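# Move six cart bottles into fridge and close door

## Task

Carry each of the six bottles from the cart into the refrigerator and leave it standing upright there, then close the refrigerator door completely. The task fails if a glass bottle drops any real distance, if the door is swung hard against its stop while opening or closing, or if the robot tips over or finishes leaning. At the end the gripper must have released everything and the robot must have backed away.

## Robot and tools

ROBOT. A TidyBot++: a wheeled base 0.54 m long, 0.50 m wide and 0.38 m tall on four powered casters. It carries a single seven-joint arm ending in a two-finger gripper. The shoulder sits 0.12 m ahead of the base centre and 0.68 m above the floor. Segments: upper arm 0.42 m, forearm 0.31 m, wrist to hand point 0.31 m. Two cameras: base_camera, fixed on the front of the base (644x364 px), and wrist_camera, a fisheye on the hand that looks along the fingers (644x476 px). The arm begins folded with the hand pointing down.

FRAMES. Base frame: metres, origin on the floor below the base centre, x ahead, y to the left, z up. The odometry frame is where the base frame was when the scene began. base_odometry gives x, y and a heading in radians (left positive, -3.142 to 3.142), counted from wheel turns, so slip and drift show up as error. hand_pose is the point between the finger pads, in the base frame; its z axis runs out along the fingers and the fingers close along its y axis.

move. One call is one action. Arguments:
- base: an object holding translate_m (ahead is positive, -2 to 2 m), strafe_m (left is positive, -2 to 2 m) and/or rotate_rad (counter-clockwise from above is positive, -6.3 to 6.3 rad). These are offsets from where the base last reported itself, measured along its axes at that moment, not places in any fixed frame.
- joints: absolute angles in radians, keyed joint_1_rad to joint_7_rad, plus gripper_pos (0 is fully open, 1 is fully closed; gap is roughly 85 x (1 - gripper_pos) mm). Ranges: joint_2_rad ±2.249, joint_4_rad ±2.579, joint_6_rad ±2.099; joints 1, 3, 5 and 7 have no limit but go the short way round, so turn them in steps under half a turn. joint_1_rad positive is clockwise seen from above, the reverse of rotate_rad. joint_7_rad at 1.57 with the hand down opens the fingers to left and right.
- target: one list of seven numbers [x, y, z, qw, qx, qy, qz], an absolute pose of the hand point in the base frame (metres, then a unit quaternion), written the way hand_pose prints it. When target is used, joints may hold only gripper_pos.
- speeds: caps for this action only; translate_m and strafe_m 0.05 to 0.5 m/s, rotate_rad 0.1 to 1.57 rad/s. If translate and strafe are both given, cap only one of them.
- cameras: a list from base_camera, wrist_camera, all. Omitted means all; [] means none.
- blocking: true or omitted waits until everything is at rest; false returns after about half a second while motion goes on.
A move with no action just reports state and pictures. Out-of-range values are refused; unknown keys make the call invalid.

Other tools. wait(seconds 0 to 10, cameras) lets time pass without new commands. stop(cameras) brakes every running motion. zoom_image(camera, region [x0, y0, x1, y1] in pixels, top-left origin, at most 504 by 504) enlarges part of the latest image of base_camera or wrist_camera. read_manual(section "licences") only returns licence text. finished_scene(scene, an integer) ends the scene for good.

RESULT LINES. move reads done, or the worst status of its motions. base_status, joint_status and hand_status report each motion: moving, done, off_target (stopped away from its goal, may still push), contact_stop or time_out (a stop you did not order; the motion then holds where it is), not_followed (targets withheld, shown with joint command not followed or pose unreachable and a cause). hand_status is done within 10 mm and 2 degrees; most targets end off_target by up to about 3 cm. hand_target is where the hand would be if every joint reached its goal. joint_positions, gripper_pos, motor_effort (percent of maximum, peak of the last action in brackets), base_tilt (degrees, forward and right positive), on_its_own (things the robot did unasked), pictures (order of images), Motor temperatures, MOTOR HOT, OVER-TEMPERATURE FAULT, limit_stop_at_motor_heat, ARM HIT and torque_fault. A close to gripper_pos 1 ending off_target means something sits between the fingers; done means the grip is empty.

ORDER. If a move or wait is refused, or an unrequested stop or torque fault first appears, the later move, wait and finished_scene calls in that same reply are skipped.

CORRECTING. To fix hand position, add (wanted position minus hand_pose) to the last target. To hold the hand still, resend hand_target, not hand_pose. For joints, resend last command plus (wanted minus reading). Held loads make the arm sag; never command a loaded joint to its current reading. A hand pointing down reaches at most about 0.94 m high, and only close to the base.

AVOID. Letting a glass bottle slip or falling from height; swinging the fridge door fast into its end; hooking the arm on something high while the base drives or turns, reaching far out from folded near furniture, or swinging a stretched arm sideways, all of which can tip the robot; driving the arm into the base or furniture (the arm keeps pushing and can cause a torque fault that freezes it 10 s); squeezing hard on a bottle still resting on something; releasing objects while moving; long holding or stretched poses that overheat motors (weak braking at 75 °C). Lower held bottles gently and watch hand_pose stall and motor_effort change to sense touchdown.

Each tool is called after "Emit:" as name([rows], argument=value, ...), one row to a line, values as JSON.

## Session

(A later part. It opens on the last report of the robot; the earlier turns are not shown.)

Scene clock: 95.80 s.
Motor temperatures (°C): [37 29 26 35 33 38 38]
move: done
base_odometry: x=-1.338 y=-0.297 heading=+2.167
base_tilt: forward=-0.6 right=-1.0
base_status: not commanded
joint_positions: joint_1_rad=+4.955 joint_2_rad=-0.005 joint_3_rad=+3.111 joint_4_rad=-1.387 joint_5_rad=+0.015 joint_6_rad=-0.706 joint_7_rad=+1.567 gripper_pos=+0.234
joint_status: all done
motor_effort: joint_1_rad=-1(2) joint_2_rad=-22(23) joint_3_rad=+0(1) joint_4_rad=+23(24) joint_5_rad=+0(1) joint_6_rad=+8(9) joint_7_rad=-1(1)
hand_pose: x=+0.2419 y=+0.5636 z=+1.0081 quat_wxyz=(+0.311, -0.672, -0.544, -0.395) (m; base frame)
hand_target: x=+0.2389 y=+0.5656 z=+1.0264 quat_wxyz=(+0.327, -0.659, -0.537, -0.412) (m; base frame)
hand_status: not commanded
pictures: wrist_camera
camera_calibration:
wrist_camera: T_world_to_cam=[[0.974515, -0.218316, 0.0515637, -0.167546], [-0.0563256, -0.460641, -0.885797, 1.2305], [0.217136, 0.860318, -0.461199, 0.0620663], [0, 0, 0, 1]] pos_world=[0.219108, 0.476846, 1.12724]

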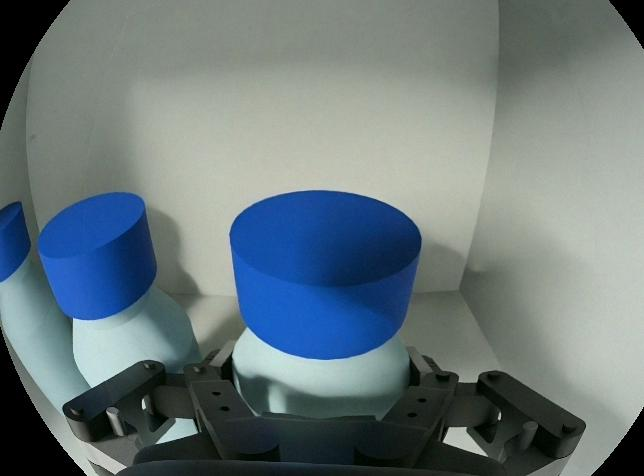

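Emit:
move(joints={"gripper_pos":0.13}, cameras=["wrist_camera"])

Emit:
move(base={"translate_m":-0.065,"strafe_m":-1.028}, blocking=false, cameras=[])

Emit:
wait(seconds=0.6, cameras=["wrist_camera"])

Emit:
wait(seconds=0.8, cameras=[])

Emit:
move(joints={"joint_1_rad":0,"joint_2_rad":-0.24,"joint_4_rad":-1.842,"joint_6_rad":-0.45,"gripper_pos":0}, cameras=["wrist_camera"])

Scene clock: 96.83 s.
Motor temperatures (°C): [37 29 26 35 33 38 38]
move: done
base_odometry: x=-1.338 y=-0.297 heading=+2.167
base_tilt: forward=-0.6 right=-1.0
base_status: not commanded
joint_positions: joint_1_rad=+4.955 joint_2_rad=-0.017 joint_3_rad=+3.111 joint_4_rad=-1.388 joint_5_rad=+0.015 joint_6_rad=-0.699 joint_7_rad=+1.567 gripper_pos=+0.130
joint_status: all done
motor_effort: joint_1_rad=-1(1) joint_2_rad=-20(24) joint_3_rad=+0(0) joint_4_rad=+21(24) joint_5_rad=+0(1) joint_6_rad=+6(9) joint_7_rad=-1(1)
hand_pose: x=+0.2412 y=+0.5609 z=+1.0158 quat_wxyz=(+0.316, -0.668, -0.541, -0.401) (m; base frame)
hand_target: x=+0.2389 y=+0.5656 z=+1.0264 quat_wxyz=(+0.327, -0.659, -0.537, -0.412) (m; base frame)
hand_status: not commanded
pictures: wrist_camera
camera_calibration:
wrist_camera: T_world_to_cam=[[0.974335, -0.219067, 0.0517738, -0.167579], [-0.0528144, -0.446054, -0.893446, 1.23479], [0.218819, 0.867782, -0.446176, 0.0482259], [0, 0, 0, 1]] pos_world=[0.21794, 0.472223, 1.13341]

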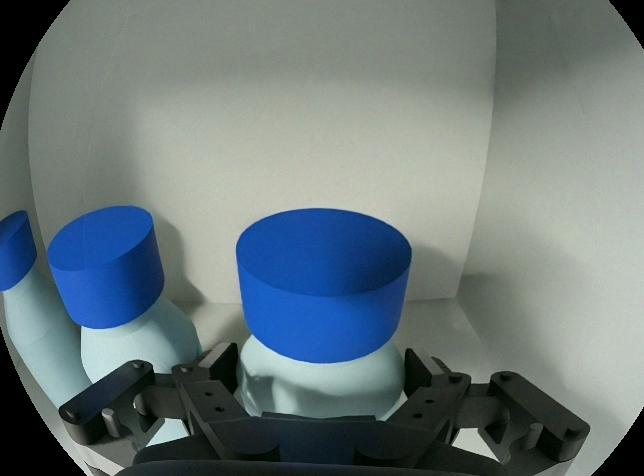

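Scene clock: 97.33 s.
Motor temperatures (°C): [37 29 26 35 33 38 38]
move: moving
base_odometry: x=-1.274 y=-0.259 heading=+2.166
base_tilt: forward=-0.6 right=-1.0
base_status: translate_m moving; strafe_m moving
joint_positions: joint_1_rad=+4.954 joint_2_rad=-0.015 joint_3_rad=+3.111 joint_4_rad=-1.388 joint_5_rad=+0.015 joint_6_rad=-0.698 joint_7_rad=+1.567 gripper_pos=+0.130
joint_status: not commanded
motor_effort: joint_1_rad=+0(2) joint_2_rad=-22(24) joint_3_rad=+1(2) joint_4_rad=+21(21) joint_5_rad=+0(1) joint_6_rad=+6(7) joint_7_rad=-1(1)
hand_pose: x=+0.2409 y=+0.5616 z=+1.0152 quat_wxyz=(+0.316, -0.668, -0.542, -0.401) (m; base frame)
hand_target: x=+0.2389 y=+0.5656 z=+1.0264 quat_wxyz=(+0.327, -0.659, -0.537, -0.412) (m; base frame)
hand_status: not commanded
pictures: none
No camera images: "cameras" was empty.

Scene clock: 97.93 s.
Motor temperatures (°C): [37 29 26 35 33 38 38]
earlier move: moving
base_odometry: x=-1.083 y=-0.147 heading=+2.167
base_tilt: forward=-0.6 right=-1.0
base_status: translate_m moving; strafe_m moving
joint_positions: joint_1_rad=+4.953 joint_2_rad=-0.019 joint_3_rad=+3.112 joint_4_rad=-1.388 joint_5_rad=+0.015 joint_6_rad=-0.697 joint_7_rad=+1.567 gripper_pos=+0.130
joint_status: not commanded
motor_effort: joint_1_rad=+0(7) joint_2_rad=-21(24) joint_3_rad=+0(7) joint_4_rad=+21(22) joint_5_rad=+0(2) joint_6_rad=+7(8) joint_7_rad=-1(1)
hand_pose: x=+0.2404 y=+0.5604 z=+1.0180 quat_wxyz=(+0.317, -0.667, -0.541, -0.403) (m; base frame)
hand_target: x=+0.2389 y=+0.5656 z=+1.0264 quat_wxyz=(+0.327, -0.659, -0.537, -0.412) (m; base frame)
hand_status: not commanded
wait: 0.60 s; no rest
pictures: wrist_camera
camera_calibration:
wrist_camera: T_world_to_cam=[[0.974529, -0.2182, 0.0517981, -0.167587], [-0.0512935, -0.441714, -0.895688, 1.236], [0.218319, 0.870217, -0.441655, 0.0439248], [0, 0, 0, 1]] pos_world=[0.217127, 0.471167, 1.13515]

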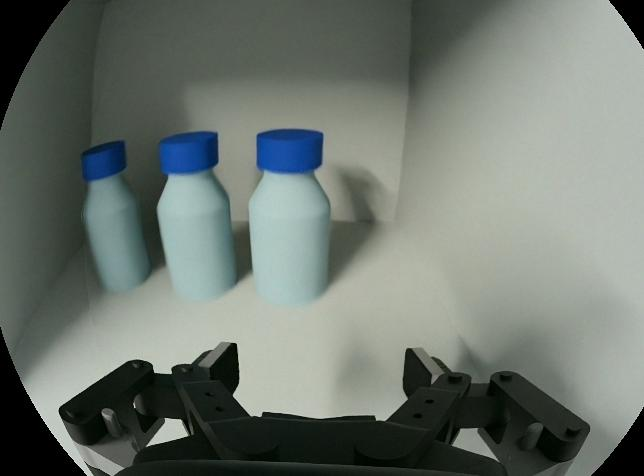

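Scene clock: 98.73 s.
Motor temperatures (°C): [37 29 26 35 33 38 38]
earlier move: moving
base_odometry: x=-0.684 y=+0.088 heading=+2.166
base_tilt: forward=-0.6 right=-0.9
base_status: translate_m moving; strafe_m moving
joint_positions: joint_1_rad=+4.953 joint_2_rad=-0.023 joint_3_rad=+3.112 joint_4_rad=-1.388 joint_5_rad=+0.015 joint_6_rad=-0.697 joint_7_rad=+1.567 gripper_pos=+0.130
joint_status: not commanded
motor_effort: joint_1_rad=+0(7) joint_2_rad=-19(24) joint_3_rad=+0(7) joint_4_rad=+21(22) joint_5_rad=+0(2) joint_6_rad=+7(8) joint_7_rad=-1(1)
hand_pose: x=+0.2401 y=+0.5594 z=+1.0199 quat_wxyz=(+0.318, -0.666, -0.540, -0.404) (m; base frame)
hand_target: x=+0.2389 y=+0.5656 z=+1.0264 quat_wxyz=(+0.327, -0.659, -0.537, -0.412) (m; base frame)
hand_status: not commanded
wait: 0.80 s; no rest
pictures: none
No camera images: "cameras" was empty.

Scene clock: 101.33 s.
Motor temperatures (°C): [37 29 26 35 33 38 38]
move: done
base_odometry: x=-0.450 y=+0.227 heading=+2.166
base_tilt: forward=-0.6 right=-0.9
base_status: done
joint_positions: joint_1_rad=+6.273 joint_2_rad=-0.231 joint_3_rad=+3.112 joint_4_rad=-1.832 joint_5_rad=+0.015 joint_6_rad=-0.490 joint_7_rad=+1.567 gripper_pos=+0.000
joint_status: all done
motor_effort: joint_1_rad=+0(2) joint_2_rad=-12(18) joint_3_rad=+0(2) joint_4_rad=+22(22) joint_5_rad=+0(1) joint_6_rad=+7(8) joint_7_rad=-1(1)
hand_pose: x=+0.6065 y=+0.0199 z=+0.9272 quat_wxyz=(+0.001, -0.865, -0.021, -0.502) (m; base frame)
hand_target: x=+0.6086 y=+0.0150 z=+0.9365 quat_wxyz=(-0.001, -0.855, -0.017, -0.518) (m; base frame)
hand_status: not commanded
pictures: wrist_camera
camera_calibration:
wrist_camera: T_world_to_cam=[[0.0340172, -0.997715, 0.0583784, -0.0577627], [-0.462862, -0.0674977, -0.883857, 1.16594], [0.885777, 0.00304519, -0.4641, 0.0275137], [0, 0, 0, 1]] pos_world=[0.517261, 0.0209835, 1.04666]

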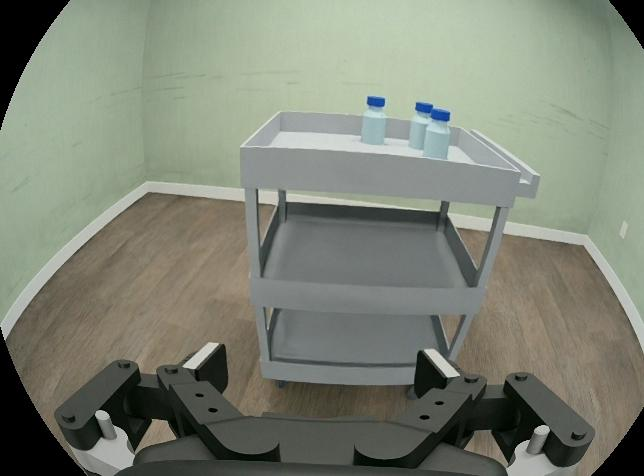

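Emit:
move(base={"translate_m":0.862,"strafe_m":-0.091})

Scene clock: 104.53 s.
Motor temperatures (°C): [37 29 26 35 33 38 38]
move: done
base_odometry: x=-0.858 y=+0.992 heading=+2.166
base_tilt: forward=-0.6 right=-1.0
base_status: done
joint_positions: joint_1_rad=+6.273 joint_2_rad=-0.242 joint_3_rad=+3.112 joint_4_rad=-1.834 joint_5_rad=+0.015 joint_6_rad=-0.485 joint_7_rad=+1.567 gripper_pos=+0.000
joint_status: not commanded
motor_effort: joint_1_rad=+0(1) joint_2_rad=-12(15) joint_3_rad=+0(1) joint_4_rad=+21(22) joint_5_rad=+0(1) joint_6_rad=+7(7) joint_7_rad=-1(1)
hand_pose: x=+0.6041 y=+0.0197 z=+0.9324 quat_wxyz=(+0.001, -0.861, -0.021, -0.507) (m; base frame)
hand_target: x=+0.6086 y=+0.0150 z=+0.9365 quat_wxyz=(-0.001, -0.855, -0.017, -0.518) (m; base frame)
hand_status: not commanded
pictures: base_camera, wrist_camera
camera_calibration:
wrist_camera: T_world_to_cam=[[0.0329182, -0.997738, 0.058619, -0.0577432], [-0.451203, -0.0671692, -0.88989, 1.16799], [0.891814, 0.0028445, -0.452393, 0.0175017], [0, 0, 0, 1]] pos_world=[0.513293, 0.0207907, 1.05069]

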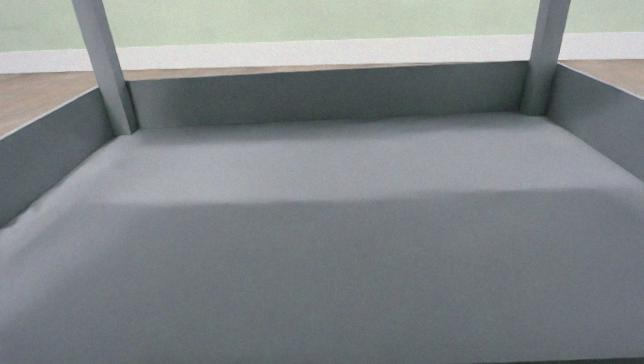

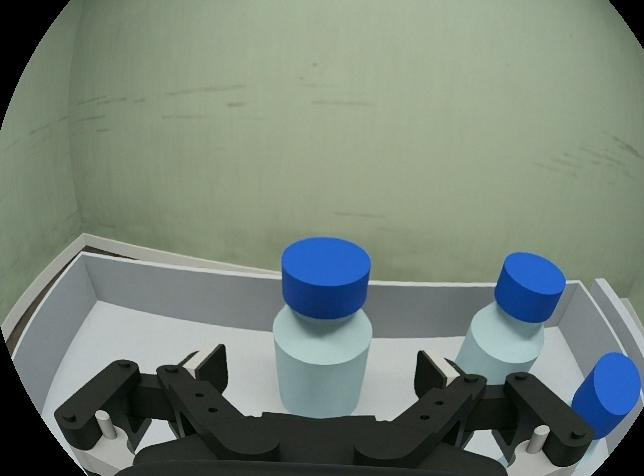

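Emit:
move(joints={"joint_2_rad":0.019,"joint_4_rad":-1.815,"joint_6_rad":-0.215}, cameras=["wrist_camera"])

Scene clock: 106.40 s.
Motor temperatures (°C): [37 29 26 35 33 38 38]
move: done
base_odometry: x=-0.858 y=+0.992 heading=+2.166
base_tilt: forward=-0.6 right=-0.9
base_status: not commanded
joint_positions: joint_1_rad=+6.273 joint_2_rad=+0.012 joint_3_rad=+3.112 joint_4_rad=-1.829 joint_5_rad=+0.015 joint_6_rad=-0.255 joint_7_rad=+1.567 gripper_pos=+0.000
joint_status: all done
motor_effort: joint_1_rad=+0(1) joint_2_rad=-21(23) joint_3_rad=+0(1) joint_4_rad=+21(22) joint_5_rad=+0(1) joint_6_rad=+6(8) joint_7_rad=-1(1)
hand_pose: x=+0.6955 y=+0.0229 z=+0.8623 quat_wxyz=(+0.006, -0.866, -0.021, -0.499) (m; base frame)
hand_target: x=+0.7063 y=+0.0174 z=+0.8775 quat_wxyz=(+0.004, -0.854, -0.016, -0.520) (m; base frame)
hand_status: not commanded
pictures: wrist_camera
camera_calibration:
wrist_camera: T_world_to_cam=[[0.0381388, -0.997979, 0.0508175, -0.0503496], [-0.467996, -0.0627712, -0.881498, 1.15136], [0.882907, 0.00983691, -0.469445, -0.0749887], [0, 0, 0, 1]] pos_world=[0.606962, 0.0227622, 0.982279]

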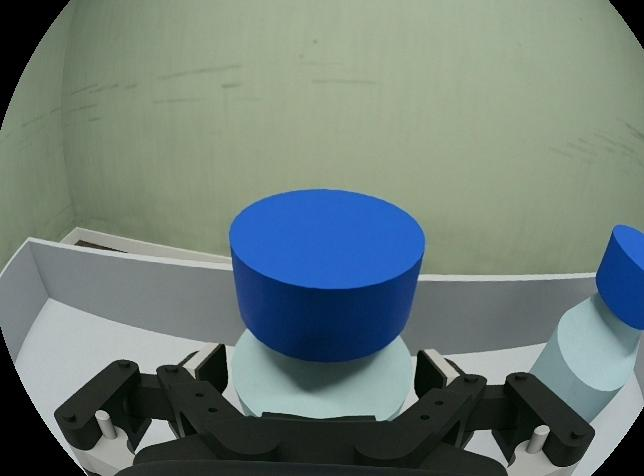

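Emit:
move(joints={"gripper_pos":0.45}, cameras=[])

Emit:
move(joints={"joint_2_rad":0.01,"joint_4_rad":-1.19,"joint_6_rad":-0.84}, cameras=["wrist_camera"])

Emit:
move(base={"translate_m":-1.012,"strafe_m":0.097}, blocking=false, cameras=[])

Emit:
wait(seconds=0.2, cameras=[])

Emit:
move(joints={"joint_1_rad":-1.485}, cameras=["wrist_camera"])

Scene clock: 107.40 s.
Motor temperatures (°C): [37 29 26 35 33 38 38]
move: off_target
base_odometry: x=-0.858 y=+0.992 heading=+2.166
base_tilt: forward=-0.6 right=-1.0
base_status: not commanded
joint_positions: joint_1_rad=+6.273 joint_2_rad=+0.012 joint_3_rad=+3.112 joint_4_rad=-1.829 joint_5_rad=+0.015 joint_6_rad=-0.253 joint_7_rad=+1.567 gripper_pos=+0.233
joint_status: gripper_pos off_target (ended at +0.233, target +0.450)
motor_effort: joint_1_rad=+0(1) joint_2_rad=-21(21) joint_3_rad=+0(0) joint_4_rad=+21(22) joint_5_rad=+1(1) joint_6_rad=+7(8) joint_7_rad=-1(1)
hand_pose: x=+0.6959 y=+0.0229 z=+0.8631 quat_wxyz=(+0.006, -0.866, -0.021, -0.500) (m; base frame)
hand_target: x=+0.7063 y=+0.0174 z=+0.8775 quat_wxyz=(+0.004, -0.854, -0.016, -0.520) (m; base frame)
hand_status: not commanded
pictures: none
No camera images: "cameras" was empty.

Scene clock: 109.60 s.
Motor temperatures (°C): [37 29 26 35 33 38 38]
move: done
base_odometry: x=-0.858 y=+0.992 heading=+2.166
base_tilt: forward=-0.6 right=-0.9
base_status: not commanded
joint_positions: joint_1_rad=+6.273 joint_2_rad=+0.024 joint_3_rad=+3.112 joint_4_rad=-1.224 joint_5_rad=+0.015 joint_6_rad=-0.822 joint_7_rad=+1.567 gripper_pos=+0.233
joint_status: all done
motor_effort: joint_1_rad=+0(2) joint_2_rad=-24(27) joint_3_rad=+0(0) joint_4_rad=+24(27) joint_5_rad=+0(1) joint_6_rad=+9(11) joint_7_rad=-1(1)
hand_pose: x=+0.6999 y=+0.0206 z=+1.0530 quat_wxyz=(+0.004, -0.860, -0.017, -0.510) (m; base frame)
hand_target: x=+0.6933 y=+0.0146 z=+1.0757 quat_wxyz=(+0.001, -0.852, -0.012, -0.523) (m; base frame)
hand_status: not commanded
pictures: wrist_camera
camera_calibration:
wrist_camera: T_world_to_cam=[[0.0283553, -0.998342, 0.0500846, -0.0549037], [-0.445236, -0.057474, -0.893567, 1.31803], [0.894964, 0.00303785, -0.446128, -0.0222401], [0, 0, 0, 1]] pos_world=[0.608297, 0.0210074, 1.17058]

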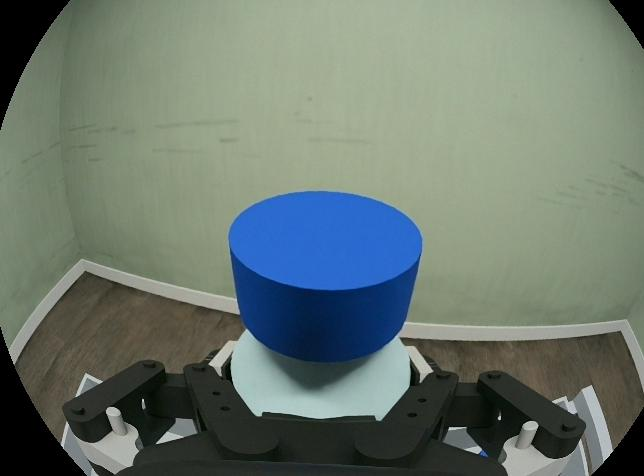

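Scene clock: 110.10 s.
Motor temperatures (°C): [37 29 26 35 33 38 38]
move: moving
base_odometry: x=-0.824 y=+0.927 heading=+2.167
base_tilt: forward=-0.6 right=-0.9
base_status: translate_m moving; strafe_m moving
joint_positions: joint_1_rad=+6.276 joint_2_rad=+0.030 joint_3_rad=+3.112 joint_4_rad=-1.224 joint_5_rad=+0.015 joint_6_rad=-0.823 joint_7_rad=+1.567 gripper_pos=+0.233
joint_status: not commanded
motor_effort: joint_1_rad=-1(2) joint_2_rad=-28(29) joint_3_rad=-1(2) joint_4_rad=+26(26) joint_5_rad=+0(1) joint_6_rad=+10(10) joint_7_rad=-1(1)
hand_pose: x=+0.7019 y=+0.0192 z=+1.0497 quat_wxyz=(+0.003, -0.861, -0.016, -0.508) (m; base frame)
hand_target: x=+0.6933 y=+0.0146 z=+1.0757 quat_wxyz=(+0.001, -0.852, -0.012, -0.523) (m; base frame)
hand_status: not commanded
pictures: none
No camera images: "cameras" was empty.

Scene clock: 110.30 s.
Motor temperatures (°C): [37 29 26 35 33 38 38]
earlier move: moving
base_odometry: x=-0.803 y=+0.890 heading=+2.166
base_tilt: forward=-0.6 right=-1.0
base_status: translate_m moving; strafe_m moving
joint_positions: joint_1_rad=+6.276 joint_2_rad=+0.020 joint_3_rad=+3.112 joint_4_rad=-1.223 joint_5_rad=+0.015 joint_6_rad=-0.827 joint_7_rad=+1.567 gripper_pos=+0.233
joint_status: not commanded
motor_effort: joint_1_rad=+0(5) joint_2_rad=-24(29) joint_3_rad=+0(4) joint_4_rad=+23(26) joint_5_rad=+0(2) joint_6_rad=+9(10) joint_7_rad=-1(1)
hand_pose: x=+0.6977 y=+0.0189 z=+1.0550 quat_wxyz=(+0.003, -0.860, -0.016, -0.511) (m; base frame)
hand_target: x=+0.6933 y=+0.0146 z=+1.0757 quat_wxyz=(+0.001, -0.852, -0.012, -0.523) (m; base frame)
hand_status: not commanded
wait: 0.20 s; no rest
pictures: none
No camera images: "cameras" was empty.

Scene clock: 113.03 s.
Motor temperatures (°C): [37 29 26 35 33 38 38]
move: done
base_odometry: x=-0.371 y=+0.099 heading=+2.166
base_tilt: forward=-0.6 right=-1.0
base_status: done
joint_positions: joint_1_rad=+4.804 joint_2_rad=+0.026 joint_3_rad=+3.108 joint_4_rad=-1.221 joint_5_rad=+0.015 joint_6_rad=-0.827 joint_7_rad=+1.567 gripper_pos=+0.233
joint_status: all done
motor_effort: joint_1_rad=+0(4) joint_2_rad=-24(28) joint_3_rad=+0(4) joint_4_rad=+25(25) joint_5_rad=+0(2) joint_6_rad=+10(10) joint_7_rad=-1(1)
hand_pose: x=+0.1554 y=+0.5800 z=+1.0525 quat_wxyz=(+0.345, -0.626, -0.591, -0.374) (m; base frame)
hand_target: x=+0.1537 y=+0.5735 z=+1.0757 quat_wxyz=(+0.355, -0.619, -0.585, -0.385) (m; base frame)
hand_status: not commanded
pictures: wrist_camera
camera_calibration:
wrist_camera: T_world_to_cam=[[0.996346, -0.0693205, 0.049899, -0.170006], [0.0132293, -0.451916, -0.891963, 1.26318], [0.0843814, 0.889363, -0.449347, 0.0785213], [0, 0, 0, 1]] pos_world=[0.146048, 0.489231, 1.17047]

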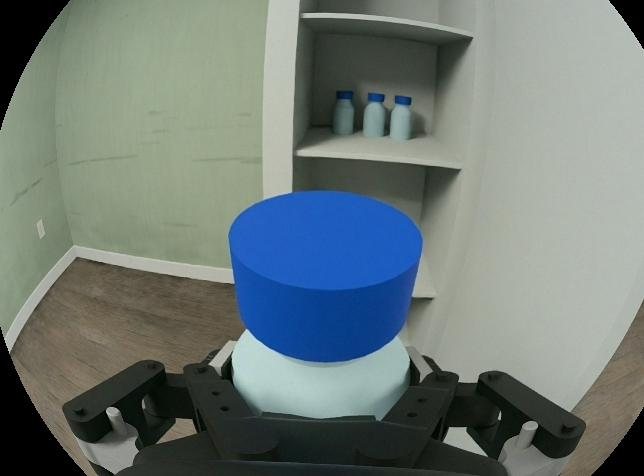

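Emit:
move(base={"translate_m":0.060,"strafe_m":0.898}, cameras=["wrist_camera"])

Scene clock: 116.13 s.
Motor temperatures (°C): [37 29 26 35 33 38 38]
move: done
base_odometry: x=-1.148 y=-0.355 heading=+2.168
base_tilt: forward=-0.6 right=-1.0
base_status: done
joint_positions: joint_1_rad=+4.804 joint_2_rad=+0.024 joint_3_rad=+3.108 joint_4_rad=-1.220 joint_5_rad=+0.015 joint_6_rad=-0.830 joint_7_rad=+1.567 gripper_pos=+0.233
joint_status: not commanded
motor_effort: joint_1_rad=+1(1) joint_2_rad=-23(27) joint_3_rad=+0(1) joint_4_rad=+24(25) joint_5_rad=+0(1) joint_6_rad=+9(10) joint_7_rad=-1(1)
hand_pose: x=+0.1552 y=+0.5791 z=+1.0530 quat_wxyz=(+0.345, -0.626, -0.591, -0.374) (m; base frame)
hand_target: x=+0.1537 y=+0.5735 z=+1.0757 quat_wxyz=(+0.355, -0.619, -0.585, -0.385) (m; base frame)
hand_status: not commanded
pictures: wrist_camera
camera_calibration:
wrist_camera: T_world_to_cam=[[0.996351, -0.069214, 0.0499428, -0.170071], [0.0132769, -0.452336, -0.891749, 1.26323], [0.0843124, 0.889158, -0.449767, 0.0801471], [0, 0, 0, 1]] pos_world=[0.145921, 0.48837, 1.17102]

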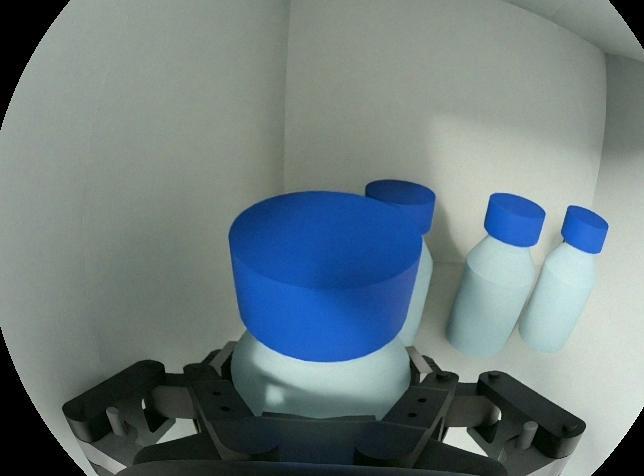

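Emit:
move(joints={"joint_2_rad":-0.010,"joint_4_rad":-1.336,"joint_6_rad":-0.665}, cameras=["wrist_camera"])

Emit:
move(joints={"joint_2_rad":-0.014,"joint_4_rad":-1.365,"joint_6_rad":-0.66}, cameras=[])

Emit:
move(joints={"joint_2_rad":-0.019,"joint_4_rad":-1.388,"joint_6_rad":-0.665}, cameras=[])

Emit:
move(joints={"gripper_pos":0.13}, cameras=["wrist_camera"])

Scene clock: 117.57 s.
Motor temperatures (°C): [37 29 26 35 33 38 38]
move: done
base_odometry: x=-1.148 y=-0.355 heading=+2.168
base_tilt: forward=-0.6 right=-1.0
base_status: not commanded
joint_positions: joint_1_rad=+4.804 joint_2_rad=+0.013 joint_3_rad=+3.108 joint_4_rad=-1.352 joint_5_rad=+0.015 joint_6_rad=-0.723 joint_7_rad=+1.567 gripper_pos=+0.233
joint_status: all done
motor_effort: joint_1_rad=+0(1) joint_2_rad=-23(26) joint_3_rad=+0(0) joint_4_rad=+25(26) joint_5_rad=+0(1) joint_6_rad=+9(11) joint_7_rad=-1(1)
hand_pose: x=+0.1549 y=+0.5821 z=+1.0131 quat_wxyz=(+0.341, -0.628, -0.594, -0.370) (m; base frame)
hand_target: x=+0.1534 y=+0.5836 z=+1.0518 quat_wxyz=(+0.369, -0.609, -0.577, -0.400) (m; base frame)
hand_status: not commanded
pictures: wrist_camera
camera_calibration:
wrist_camera: T_world_to_cam=[[0.996455, -0.0670063, 0.0508751, -0.169772], [0.0140179, -0.464024, -0.885712, 1.2296], [0.0829555, 0.883285, -0.461439, 0.0749279], [0, 0, 0, 1]] pos_world=[0.145718, 0.493004, 1.13228]

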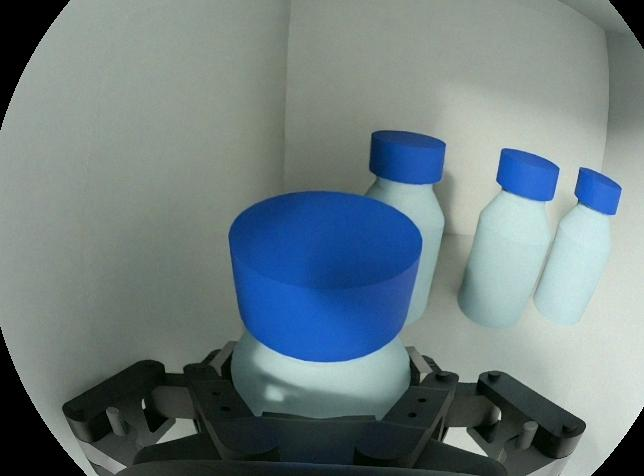

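Scene clock: 118.20 s.
Motor temperatures (°C): [37 29 26 35 33 38 38]
move: done
base_odometry: x=-1.148 y=-0.355 heading=+2.168
base_tilt: forward=-0.6 right=-1.0
base_status: not commanded
joint_positions: joint_1_rad=+4.804 joint_2_rad=+0.005 joint_3_rad=+3.108 joint_4_rad=-1.373 joint_5_rad=+0.015 joint_6_rad=-0.710 joint_7_rad=+1.567 gripper_pos=+0.233
joint_status: all done
motor_effort: joint_1_rad=-1(1) joint_2_rad=-23(24) joint_3_rad=+0(1) joint_4_rad=+25(25) joint_5_rad=+0(0) joint_6_rad=+9(10) joint_7_rad=-1(1)
hand_pose: x=+0.1546 y=+0.5797 z=+1.0089 quat_wxyz=(+0.341, -0.628, -0.594, -0.370) (m; base frame)
hand_target: x=+0.1532 y=+0.5812 z=+1.0384 quat_wxyz=(+0.363, -0.613, -0.581, -0.394) (m; base frame)
hand_status: not commanded
pictures: none
No camera images: "cameras" was empty.

Scene clock: 118.80 s.
Motor temperatures (°C): [37 29 26 35 33 38 38]
move: done
base_odometry: x=-1.148 y=-0.355 heading=+2.168
base_tilt: forward=-0.6 right=-1.0
base_status: not commanded
joint_positions: joint_1_rad=+4.804 joint_2_rad=-0.005 joint_3_rad=+3.108 joint_4_rad=-1.386 joint_5_rad=+0.015 joint_6_rad=-0.704 joint_7_rad=+1.567 gripper_pos=+0.233
joint_status: all done
motor_effort: joint_1_rad=+1(1) joint_2_rad=-21(23) joint_3_rad=+0(0) joint_4_rad=+22(25) joint_5_rad=+0(1) joint_6_rad=+8(10) joint_7_rad=-1(1)
hand_pose: x=+0.1543 y=+0.5761 z=+1.0089 quat_wxyz=(+0.341, -0.627, -0.593, -0.371) (m; base frame)
hand_target: x=+0.1530 y=+0.5771 z=+1.0264 quat_wxyz=(+0.357, -0.617, -0.585, -0.387) (m; base frame)
hand_status: not commanded
pictures: none
No camera images: "cameras" was empty.

Scene clock: 119.70 s.
Motor temperatures (°C): [37 29 26 35 33 38 38]
move: done
base_odometry: x=-1.148 y=-0.355 heading=+2.168
base_tilt: forward=-0.6 right=-1.0
base_status: not commanded
joint_positions: joint_1_rad=+4.804 joint_2_rad=-0.017 joint_3_rad=+3.108 joint_4_rad=-1.387 joint_5_rad=+0.015 joint_6_rad=-0.698 joint_7_rad=+1.567 gripper_pos=+0.130
joint_status: all done
motor_effort: joint_1_rad=+0(1) joint_2_rad=-19(23) joint_3_rad=+0(0) joint_4_rad=+21(24) joint_5_rad=+0(1) joint_6_rad=+7(9) joint_7_rad=-1(1)
hand_pose: x=+0.1540 y=+0.5731 z=+1.0163 quat_wxyz=(+0.346, -0.625, -0.591, -0.376) (m; base frame)
hand_target: x=+0.1530 y=+0.5771 z=+1.0264 quat_wxyz=(+0.357, -0.617, -0.585, -0.387) (m; base frame)
hand_status: not commanded
pictures: wrist_camera
camera_calibration:
wrist_camera: T_world_to_cam=[[0.996369, -0.0676009, 0.0517519, -0.170145], [0.0160713, -0.447597, -0.894091, 1.22705], [0.0836053, 0.891676, -0.444886, 0.062761], [0, 0, 0, 1]] pos_world=[0.14456, 0.481758, 1.13382]

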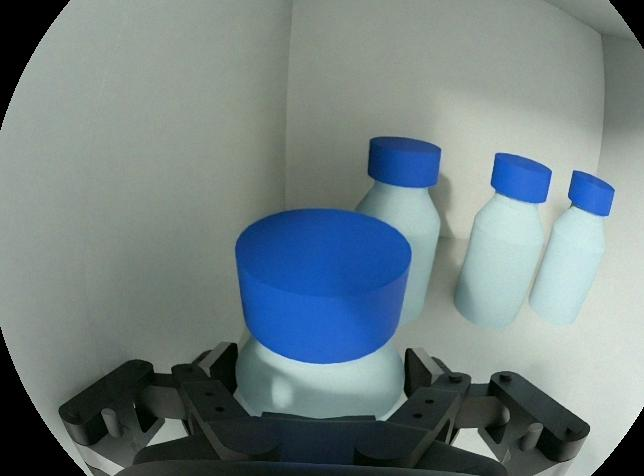

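Emit:
move(base={"translate_m":-0.060,"strafe_m":-0.90}, blocking=false, cameras=[])

Emit:
wait(seconds=1.2, cameras=[])

Emit:
move(joints={"joint_1_rad":0,"joint_2_rad":-0.24,"joint_4_rad":-1.842,"joint_6_rad":-0.45,"gripper_pos":0}, cameras=["wrist_camera"])

Scene clock: 120.90 s.
Motor temperatures (°C): [37 29 26 35 33 38 38]
move: moving
base_odometry: x=-1.084 y=-0.317 heading=+2.166
base_tilt: forward=-0.6 right=-1.0
base_status: translate_m moving; strafe_m moving
joint_positions: joint_1_rad=+4.804 joint_2_rad=-0.014 joint_3_rad=+3.108 joint_4_rad=-1.387 joint_5_rad=+0.015 joint_6_rad=-0.697 joint_7_rad=+1.567 gripper_pos=+0.130
joint_status: not commanded
motor_effort: joint_1_rad=+0(2) joint_2_rad=-22(25) joint_3_rad=+1(1) joint_4_rad=+21(22) joint_5_rad=+1(1) joint_6_rad=+6(7) joint_7_rad=-1(1)
hand_pose: x=+0.1540 y=+0.5741 z=+1.0151 quat_wxyz=(+0.346, -0.625, -0.591, -0.376) (m; base frame)
hand_target: x=+0.1530 y=+0.5771 z=+1.0264 quat_wxyz=(+0.357, -0.617, -0.585, -0.387) (m; base frame)
hand_status: not commanded
pictures: none
No camera images: "cameras" was empty.

Scene clock: 122.10 s.
Motor temperatures (°C): [37 29 26 35 33 38 38]
earlier move: moving
base_odometry: x=-0.667 y=-0.073 heading=+2.169
base_tilt: forward=-0.6 right=-1.0
base_status: translate_m moving; strafe_m moving
joint_positions: joint_1_rad=+4.803 joint_2_rad=-0.022 joint_3_rad=+3.109 joint_4_rad=-1.388 joint_5_rad=+0.015 joint_6_rad=-0.695 joint_7_rad=+1.567 gripper_pos=+0.130
joint_status: not commanded
motor_effort: joint_1_rad=+1(4) joint_2_rad=-19(25) joint_3_rad=+0(5) joint_4_rad=+21(22) joint_5_rad=+0(1) joint_6_rad=+7(8) joint_7_rad=-1(1)
hand_pose: x=+0.1534 y=+0.5716 z=+1.0201 quat_wxyz=(+0.348, -0.623, -0.589, -0.379) (m; base frame)
hand_target: x=+0.1530 y=+0.5771 z=+1.0264 quat_wxyz=(+0.357, -0.617, -0.585, -0.387) (m; base frame)
hand_status: not commanded
wait: 1.20 s; no rest
pictures: none
No camera images: "cameras" was empty.

Scene clock: 124.83 s.
Motor temperatures (°C): [37 29 26 35 33 38 38]
move: done
base_odometry: x=-0.370 y=+0.101 heading=+2.169
base_tilt: forward=-0.6 right=-0.9
base_status: done
joint_positions: joint_1_rad=+6.273 joint_2_rad=-0.230 joint_3_rad=+3.109 joint_4_rad=-1.831 joint_5_rad=+0.015 joint_6_rad=-0.490 joint_7_rad=+1.567 gripper_pos=+0.000
joint_status: all done
motor_effort: joint_1_rad=+0(2) joint_2_rad=-12(20) joint_3_rad=+0(1) joint_4_rad=+21(22) joint_5_rad=+0(1) joint_6_rad=+7(8) joint_7_rad=-1(1)
hand_pose: x=+0.6065 y=+0.0219 z=+0.9272 quat_wxyz=(+0.002, -0.865, -0.023, -0.502) (m; base frame)
hand_target: x=+0.6086 y=+0.0150 z=+0.9365 quat_wxyz=(-0.001, -0.855, -0.017, -0.518) (m; base frame)
hand_status: not commanded
pictures: wrist_camera
camera_calibration:
wrist_camera: T_world_to_cam=[[0.0375204, -0.997544, 0.0591519, -0.0586797], [-0.462507, -0.0698072, -0.883863, 1.16589], [0.885821, 0.00580468, -0.46399, 0.0273834], [0, 0, 0, 1]] pos_world=[0.51718, 0.0226933, 1.04667]

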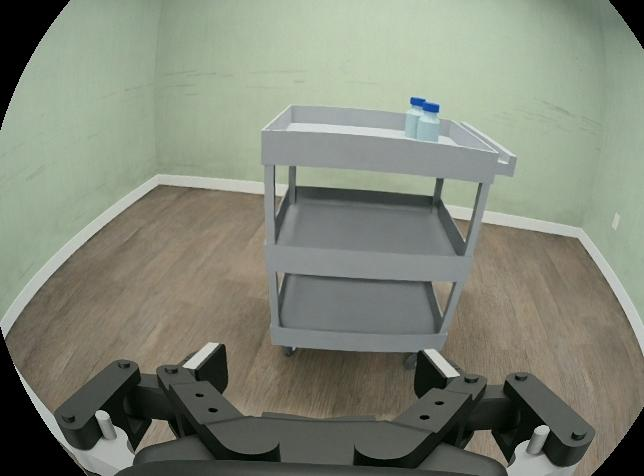

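Emit:
move(base={"translate_m":0.883,"strafe_m":-0.262})

Scene clock: 128.03 s.
Motor temperatures (°C): [37 29 26 35 33 38 38]
move: done
base_odometry: x=-0.650 y=+0.979 heading=+2.168
base_tilt: forward=-0.6 right=-0.9
base_status: done
joint_positions: joint_1_rad=+6.273 joint_2_rad=-0.241 joint_3_rad=+3.109 joint_4_rad=-1.833 joint_5_rad=+0.015 joint_6_rad=-0.486 joint_7_rad=+1.567 gripper_pos=+0.000
joint_status: not commanded
motor_effort: joint_1_rad=-1(2) joint_2_rad=-12(14) joint_3_rad=+0(2) joint_4_rad=+22(22) joint_5_rad=+0(1) joint_6_rad=+7(8) joint_7_rad=-1(1)
hand_pose: x=+0.6041 y=+0.0215 z=+0.9323 quat_wxyz=(+0.002, -0.862, -0.022, -0.507) (m; base frame)
hand_target: x=+0.6086 y=+0.0150 z=+0.9365 quat_wxyz=(-0.001, -0.855, -0.017, -0.518) (m; base frame)
hand_status: not commanded
pictures: base_camera, wrist_camera
camera_calibration:
wrist_camera: T_world_to_cam=[[0.0361413, -0.997578, 0.0594277, -0.0586585], [-0.451387, -0.0693503, -0.889629, 1.16792], [0.891596, 0.00532746, -0.4528, 0.017957], [0, 0, 0, 1]] pos_world=[0.513296, 0.0223838, 1.05064]

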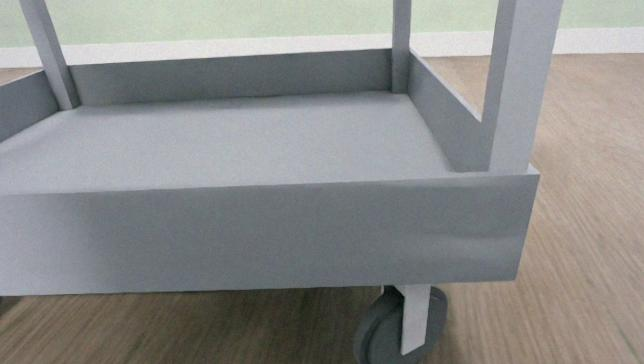

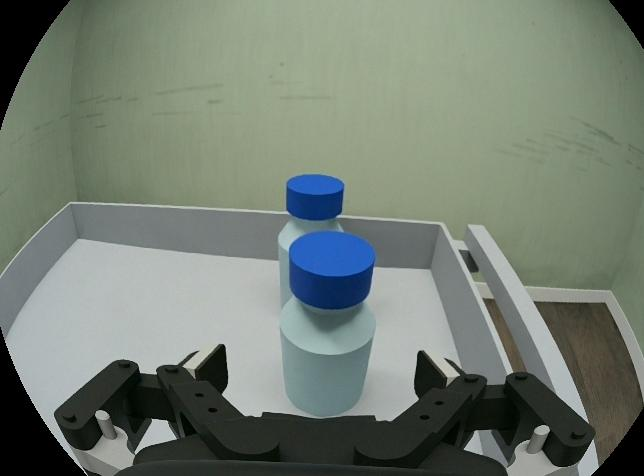

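Emit:
move(joints={"joint_2_rad":0.019,"joint_4_rad":-1.815,"joint_6_rad":-0.215}, cameras=["wrist_camera"])

Scene clock: 129.73 s.
Motor temperatures (°C): [37 29 26 35 33 38 38]
move: done
base_odometry: x=-0.650 y=+0.979 heading=+2.168
base_tilt: forward=-0.6 right=-0.9
base_status: not commanded
joint_positions: joint_1_rad=+6.273 joint_2_rad=+0.012 joint_3_rad=+3.109 joint_4_rad=-1.829 joint_5_rad=+0.015 joint_6_rad=-0.255 joint_7_rad=+1.567 gripper_pos=+0.000
joint_status: all done
motor_effort: joint_1_rad=+0(1) joint_2_rad=-20(23) joint_3_rad=+0(1) joint_4_rad=+21(22) joint_5_rad=+0(1) joint_6_rad=+7(8) joint_7_rad=-1(1)
hand_pose: x=+0.6954 y=+0.0248 z=+0.8623 quat_wxyz=(+0.007, -0.866, -0.022, -0.499) (m; base frame)
hand_target: x=+0.7063 y=+0.0174 z=+0.8775 quat_wxyz=(+0.004, -0.854, -0.016, -0.520) (m; base frame)
hand_status: not commanded
pictures: wrist_camera
camera_calibration:
wrist_camera: T_world_to_cam=[[0.0414372, -0.997853, 0.0507146, -0.0506467], [-0.467817, -0.0642273, -0.881489, 1.15133], [0.882853, 0.0128012, -0.469474, -0.0749076], [0, 0, 0, 1]] pos_world=[0.606842, 0.0243675, 0.982284]

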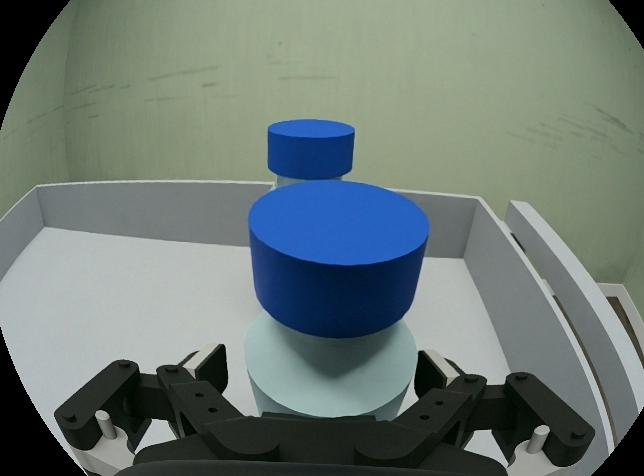

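Emit:
move(base={"translate_m":0.009,"strafe_m":-0.005}, cameras=["wrist_camera"])

Emit:
move(joints={"gripper_pos":0.45}, cameras=[])

Emit:
move(joints={"joint_2_rad":0.01,"joint_4_rad":-1.19,"joint_6_rad":-0.84}, cameras=["wrist_camera"])

Scene clock: 130.47 s.
Motor temperatures (°C): [37 29 26 35 33 38 38]
move: done
base_odometry: x=-0.652 y=+0.989 heading=+2.169
base_tilt: forward=-0.6 right=-1.0
base_status: done
joint_positions: joint_1_rad=+6.276 joint_2_rad=+0.014 joint_3_rad=+3.109 joint_4_rad=-1.827 joint_5_rad=+0.015 joint_6_rad=-0.252 joint_7_rad=+1.567 gripper_pos=+0.000
joint_status: not commanded
motor_effort: joint_1_rad=+0(2) joint_2_rad=-20(23) joint_3_rad=+0(2) joint_4_rad=+20(21) joint_5_rad=+0(1) joint_6_rad=+7(7) joint_7_rad=-1(1)
hand_pose: x=+0.6966 y=+0.0233 z=+0.8630 quat_wxyz=(+0.006, -0.866, -0.021, -0.500) (m; base frame)
hand_target: x=+0.7063 y=+0.0174 z=+0.8775 quat_wxyz=(+0.004, -0.854, -0.016, -0.520) (m; base frame)
hand_status: not commanded
pictures: wrist_camera
camera_calibration:
wrist_camera: T_world_to_cam=[[0.0386677, -0.997968, 0.050642, -0.0502309], [-0.465599, -0.0628362, -0.882762, 1.15197], [0.88415, 0.0105555, -0.467083, -0.0785457], [0, 0, 0, 1]] pos_world=[0.607746, 0.0230858, 0.982774]

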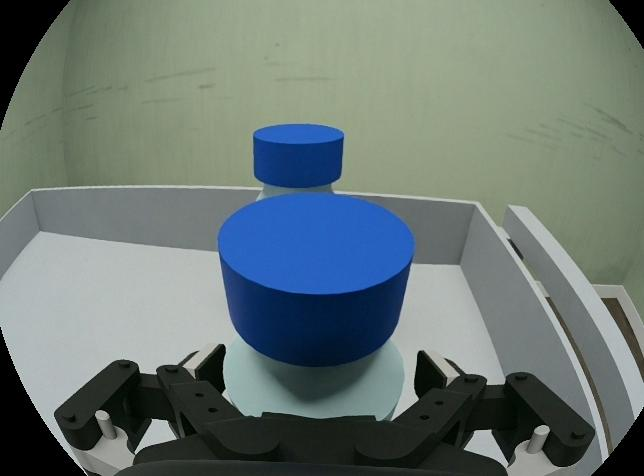

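Scene clock: 131.27 s.
Motor temperatures (°C): [37 29 26 35 33 38 38]
move: off_target
base_odometry: x=-0.652 y=+0.989 heading=+2.169
base_tilt: forward=-0.6 right=-1.0
base_status: not commanded
joint_positions: joint_1_rad=+6.276 joint_2_rad=+0.014 joint_3_rad=+3.109 joint_4_rad=-1.827 joint_5_rad=+0.015 joint_6_rad=-0.251 joint_7_rad=+1.567 gripper_pos=+0.232
joint_status: gripper_pos off_target (ended at +0.232, target +0.450)
motor_effort: joint_1_rad=+1(3) joint_2_rad=-21(22) joint_3_rad=+0(2) joint_4_rad=+22(22) joint_5_rad=+1(1) joint_6_rad=+8(9) joint_7_rad=-1(1)
hand_pose: x=+0.6970 y=+0.0233 z=+0.8641 quat_wxyz=(+0.006, -0.865, -0.021, -0.501) (m; base frame)
hand_target: x=+0.7063 y=+0.0174 z=+0.8775 quat_wxyz=(+0.004, -0.854, -0.016, -0.520) (m; base frame)
hand_status: not commanded
pictures: none
No camera images: "cameras" was empty.

Scene clock: 133.47 s.
Motor temperatures (°C): [37 29 26 35 33 38 38]
move: done
base_odometry: x=-0.652 y=+0.989 heading=+2.169
base_tilt: forward=-0.6 right=-1.0
base_status: not commanded
joint_positions: joint_1_rad=+6.276 joint_2_rad=+0.026 joint_3_rad=+3.109 joint_4_rad=-1.226 joint_5_rad=+0.015 joint_6_rad=-0.824 joint_7_rad=+1.567 gripper_pos=+0.232
joint_status: all done
motor_effort: joint_1_rad=+1(1) joint_2_rad=-25(28) joint_3_rad=+0(0) joint_4_rad=+25(27) joint_5_rad=+0(1) joint_6_rad=+10(11) joint_7_rad=-1(1)
hand_pose: x=+0.7001 y=+0.0210 z=+1.0503 quat_wxyz=(+0.004, -0.861, -0.017, -0.508) (m; base frame)
hand_target: x=+0.6933 y=+0.0146 z=+1.0757 quat_wxyz=(+0.001, -0.852, -0.012, -0.523) (m; base frame)
hand_status: not commanded
pictures: wrist_camera
camera_calibration:
wrist_camera: T_world_to_cam=[[0.0293321, -0.998321, 0.0499389, -0.0549341], [-0.450158, -0.0578005, -0.891076, 1.3166], [0.892467, 0.00365668, -0.451098, -0.0165613], [0, 0, 0, 1]] pos_world=[0.609068, 0.0213186, 1.16846]

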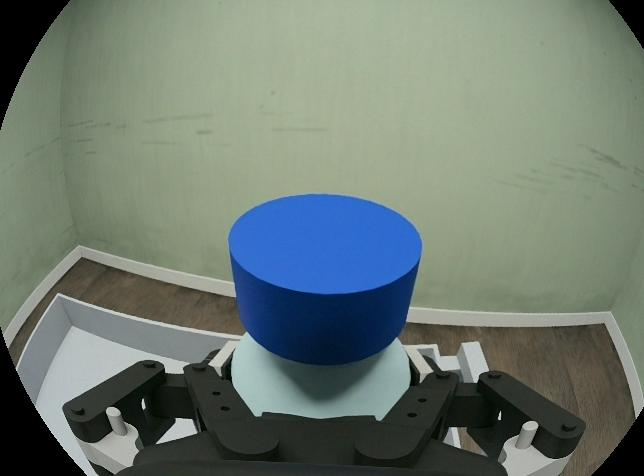

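Emit:
move(base={"translate_m":-0.774,"strafe_m":0.260}, blocking=false, cameras=[])

Emit:
move(joints={"joint_1_rad":-1.485}, cameras=["wrist_camera"])

Scene clock: 134.27 s.
Motor temperatures (°C): [37 29 26 35 33 38 38]
move: moving
base_odometry: x=-0.636 y=+0.929 heading=+2.170
base_tilt: forward=-0.6 right=-0.9
base_status: translate_m moving; strafe_m moving
joint_positions: joint_1_rad=+6.278 joint_2_rad=+0.027 joint_3_rad=+3.109 joint_4_rad=-1.226 joint_5_rad=+0.015 joint_6_rad=-0.827 joint_7_rad=+1.567 gripper_pos=+0.232
joint_status: not commanded
motor_effort: joint_1_rad=+3(3) joint_2_rad=-22(29) joint_3_rad=+2(2) joint_4_rad=+24(26) joint_5_rad=+1(1) joint_6_rad=+10(10) joint_7_rad=-1(1)
hand_pose: x=+0.7001 y=+0.0199 z=+1.0491 quat_wxyz=(+0.004, -0.862, -0.016, -0.506) (m; base frame)
hand_target: x=+0.6933 y=+0.0146 z=+1.0757 quat_wxyz=(+0.001, -0.852, -0.012, -0.523) (m; base frame)
hand_status: not commanded
pictures: none
No camera images: "cameras" was empty.

Scene clock: 137.00 s.
Motor temperatures (°C): [37 29 26 35 33 38 38]
move: done
base_odometry: x=-0.430 y=+0.203 heading=+2.169
base_tilt: forward=-0.6 right=-1.0
base_status: done
joint_positions: joint_1_rad=+4.806 joint_2_rad=+0.028 joint_3_rad=+3.107 joint_4_rad=-1.225 joint_5_rad=+0.015 joint_6_rad=-0.828 joint_7_rad=+1.567 gripper_pos=+0.232
joint_status: all done
motor_effort: joint_1_rad=+0(6) joint_2_rad=-25(29) joint_3_rad=+0(3) joint_4_rad=+24(26) joint_5_rad=+1(2) joint_6_rad=+10(10) joint_7_rad=-1(1)
hand_pose: x=+0.1557 y=+0.5805 z=+1.0490 quat_wxyz=(+0.343, -0.628, -0.591, -0.372) (m; base frame)
hand_target: x=+0.1537 y=+0.5735 z=+1.0757 quat_wxyz=(+0.355, -0.619, -0.585, -0.385) (m; base frame)
hand_status: not commanded
pictures: wrist_camera
camera_calibration:
wrist_camera: T_world_to_cam=[[0.996342, -0.0694133, 0.0498443, -0.169995], [0.0125901, -0.457678, -0.889029, 1.26062], [0.0845231, 0.886404, -0.45513, 0.0841936], [0, 0, 0, 1]] pos_world=[0.146385, 0.490529, 1.16752]

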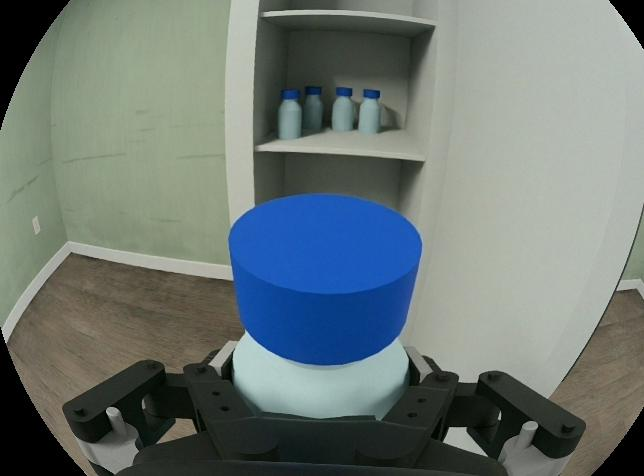

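Emit:
move(base={"translate_m":0.063,"strafe_m":0.899}, cameras=["wrist_camera"])

Emit:
move(joints={"joint_2_rad":-0.010,"joint_4_rad":-1.336,"joint_6_rad":-0.665}, cameras=["wrist_camera"])

Scene clock: 140.10 s.
Motor temperatures (°C): [37 29 26 35 33 38 38]
move: done
base_odometry: x=-1.209 y=-0.252 heading=+2.170
base_tilt: forward=-0.6 right=-1.0
base_status: done
joint_positions: joint_1_rad=+4.806 joint_2_rad=+0.026 joint_3_rad=+3.107 joint_4_rad=-1.223 joint_5_rad=+0.015 joint_6_rad=-0.831 joint_7_rad=+1.567 gripper_pos=+0.232
joint_status: not commanded
motor_effort: joint_1_rad=+1(1) joint_2_rad=-25(28) joint_3_rad=+0(1) joint_4_rad=+25(25) joint_5_rad=+0(1) joint_6_rad=+10(11) joint_7_rad=-1(1)
hand_pose: x=+0.1554 y=+0.5795 z=+1.0499 quat_wxyz=(+0.343, -0.628, -0.592, -0.372) (m; base frame)
hand_target: x=+0.1537 y=+0.5735 z=+1.0757 quat_wxyz=(+0.355, -0.619, -0.585, -0.385) (m; base frame)
hand_status: not commanded
pictures: wrist_camera
camera_calibration:
wrist_camera: T_world_to_cam=[[0.996363, -0.0690748, 0.0498957, -0.170068], [0.0127976, -0.457609, -0.889062, 1.26092], [0.0842445, 0.886466, -0.45506, 0.085504], [0, 0, 0, 1]] pos_world=[0.14611, 0.489465, 1.16843]

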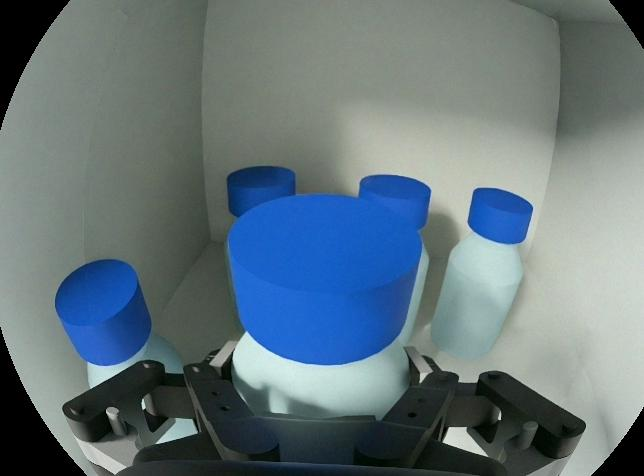

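Scene clock: 141.13 s.
Motor temperatures (°C): [37 29 26 35 33 38 38]
move: done
base_odometry: x=-1.209 y=-0.252 heading=+2.170
base_tilt: forward=-0.6 right=-1.0
base_status: not commanded
joint_positions: joint_1_rad=+4.806 joint_2_rad=+0.014 joint_3_rad=+3.107 joint_4_rad=-1.352 joint_5_rad=+0.015 joint_6_rad=-0.725 joint_7_rad=+1.567 gripper_pos=+0.232
joint_status: all done
motor_effort: joint_1_rad=+0(1) joint_2_rad=-25(26) joint_3_rad=+0(0) joint_4_rad=+25(27) joint_5_rad=+0(1) joint_6_rad=+9(12) joint_7_rad=-1(1)
hand_pose: x=+0.1550 y=+0.5823 z=+1.0119 quat_wxyz=(+0.340, -0.629, -0.594, -0.369) (m; base frame)
hand_target: x=+0.1534 y=+0.5836 z=+1.0518 quat_wxyz=(+0.369, -0.609, -0.577, -0.400) (m; base frame)
hand_status: not commanded
pictures: wrist_camera
camera_calibration:
wrist_camera: T_world_to_cam=[[0.996456, -0.0670236, 0.0508295, -0.169769], [0.0137098, -0.466784, -0.884265, 1.2288], [0.082993, 0.881828, -0.464211, 0.0779203], [0, 0, 0, 1]] pos_world=[0.145854, 0.493492, 1.13138]

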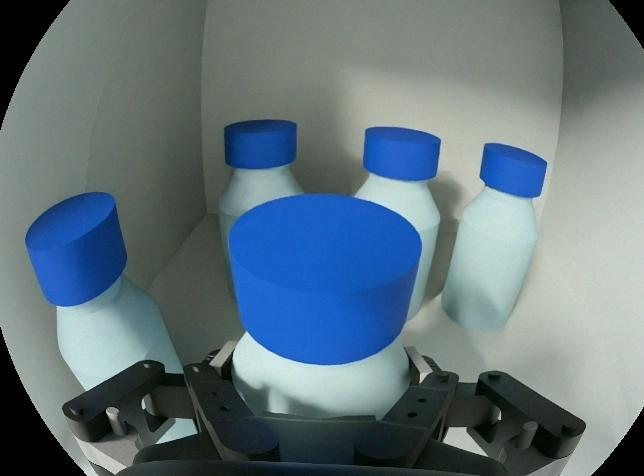

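Emit:
move(joints={"joint_2_rad":-0.014,"joint_4_rad":-1.365,"joint_6_rad":-0.66}, cameras=[])

Emit:
move(joints={"joint_2_rad":-0.019,"joint_4_rad":-1.388,"joint_6_rad":-0.665}, cameras=["wrist_camera"])

Emit:
move(joints={"gripper_pos":0.15}, cameras=["wrist_camera"])

Scene clock: 141.97 s.
Motor temperatures (°C): [37 29 26 35 33 38 38]
move: done
base_odometry: x=-1.209 y=-0.252 heading=+2.170
base_tilt: forward=-0.6 right=-1.0
base_status: not commanded
joint_positions: joint_1_rad=+4.806 joint_2_rad=+0.005 joint_3_rad=+3.107 joint_4_rad=-1.371 joint_5_rad=+0.015 joint_6_rad=-0.709 joint_7_rad=+1.567 gripper_pos=+0.232
joint_status: all done
motor_effort: joint_1_rad=+1(1) joint_2_rad=-24(25) joint_3_rad=+0(0) joint_4_rad=+24(26) joint_5_rad=+0(1) joint_6_rad=+9(11) joint_7_rad=-1(1)
hand_pose: x=+0.1547 y=+0.5800 z=+1.0105 quat_wxyz=(+0.342, -0.628, -0.593, -0.371) (m; base frame)
hand_target: x=+0.1533 y=+0.5812 z=+1.0384 quat_wxyz=(+0.363, -0.613, -0.581, -0.394) (m; base frame)
hand_status: not commanded
pictures: none
No camera images: "cameras" was empty.

Scene clock: 142.57 s.
Motor temperatures (°C): [37 29 26 35 33 38 38]
move: done
base_odometry: x=-1.209 y=-0.252 heading=+2.170
base_tilt: forward=-0.6 right=-1.0
base_status: not commanded
joint_positions: joint_1_rad=+4.806 joint_2_rad=-0.006 joint_3_rad=+3.107 joint_4_rad=-1.385 joint_5_rad=+0.015 joint_6_rad=-0.702 joint_7_rad=+1.567 gripper_pos=+0.232
joint_status: all done
motor_effort: joint_1_rad=+0(1) joint_2_rad=-22(23) joint_3_rad=+0(0) joint_4_rad=+23(24) joint_5_rad=+0(0) joint_6_rad=+8(10) joint_7_rad=-1(1)
hand_pose: x=+0.1544 y=+0.5762 z=+1.0105 quat_wxyz=(+0.342, -0.627, -0.593, -0.372) (m; base frame)
hand_target: x=+0.1530 y=+0.5771 z=+1.0264 quat_wxyz=(+0.357, -0.617, -0.585, -0.387) (m; base frame)
hand_status: not commanded
pictures: wrist_camera
camera_calibration:
wrist_camera: T_world_to_cam=[[0.996411, -0.0671742, 0.0515047, -0.170028], [0.0150201, -0.458498, -0.888568, 1.22407], [0.0833037, 0.886153, -0.455844, 0.0716397], [0, 0, 0, 1]] pos_world=[0.145065, 0.486329, 1.12908]

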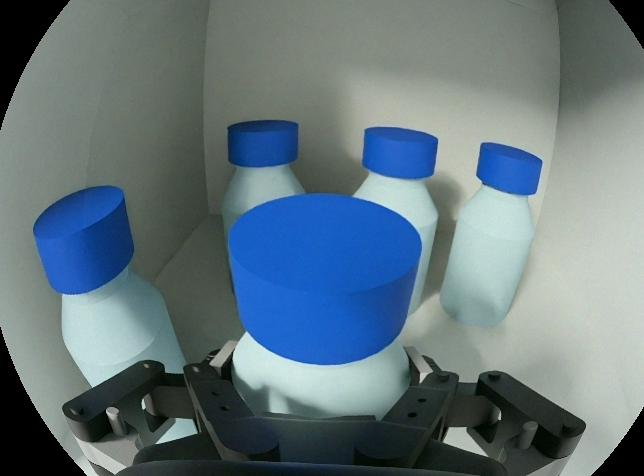

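Scene clock: 143.47 s.
Motor temperatures (°C): [37 29 26 35 33 38 38]
move: done
base_odometry: x=-1.209 y=-0.252 heading=+2.170
base_tilt: forward=-0.6 right=-1.0
base_status: not commanded
joint_positions: joint_1_rad=+4.806 joint_2_rad=-0.016 joint_3_rad=+3.107 joint_4_rad=-1.386 joint_5_rad=+0.015 joint_6_rad=-0.699 joint_7_rad=+1.567 gripper_pos=+0.150
joint_status: all done
motor_effort: joint_1_rad=+1(1) joint_2_rad=-19(22) joint_3_rad=+0(0) joint_4_rad=+21(23) joint_5_rad=+0(1) joint_6_rad=+7(9) joint_7_rad=-1(1)
hand_pose: x=+0.1541 y=+0.5732 z=+1.0169 quat_wxyz=(+0.346, -0.624, -0.590, -0.376) (m; base frame)
hand_target: x=+0.1530 y=+0.5771 z=+1.0264 quat_wxyz=(+0.357, -0.617, -0.585, -0.387) (m; base frame)
hand_status: not commanded
pictures: wrist_camera
camera_calibration:
wrist_camera: T_world_to_cam=[[0.996356, -0.0677925, 0.0517632, -0.170151], [0.0160608, -0.446904, -0.894438, 1.22756], [0.0837694, 0.892009, -0.444187, 0.0619841], [0, 0, 0, 1]] pos_world=[0.144623, 0.481775, 1.13431]

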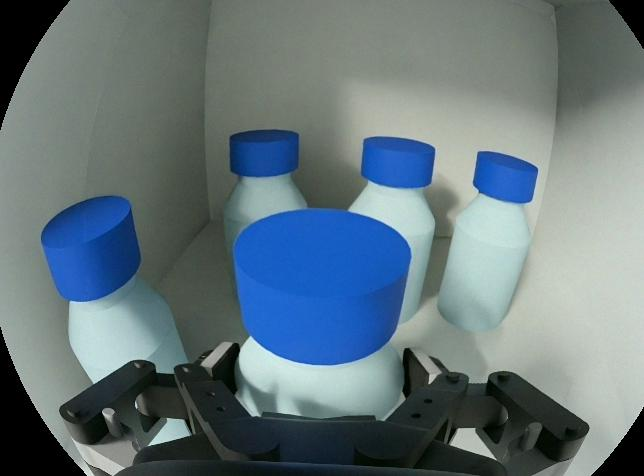

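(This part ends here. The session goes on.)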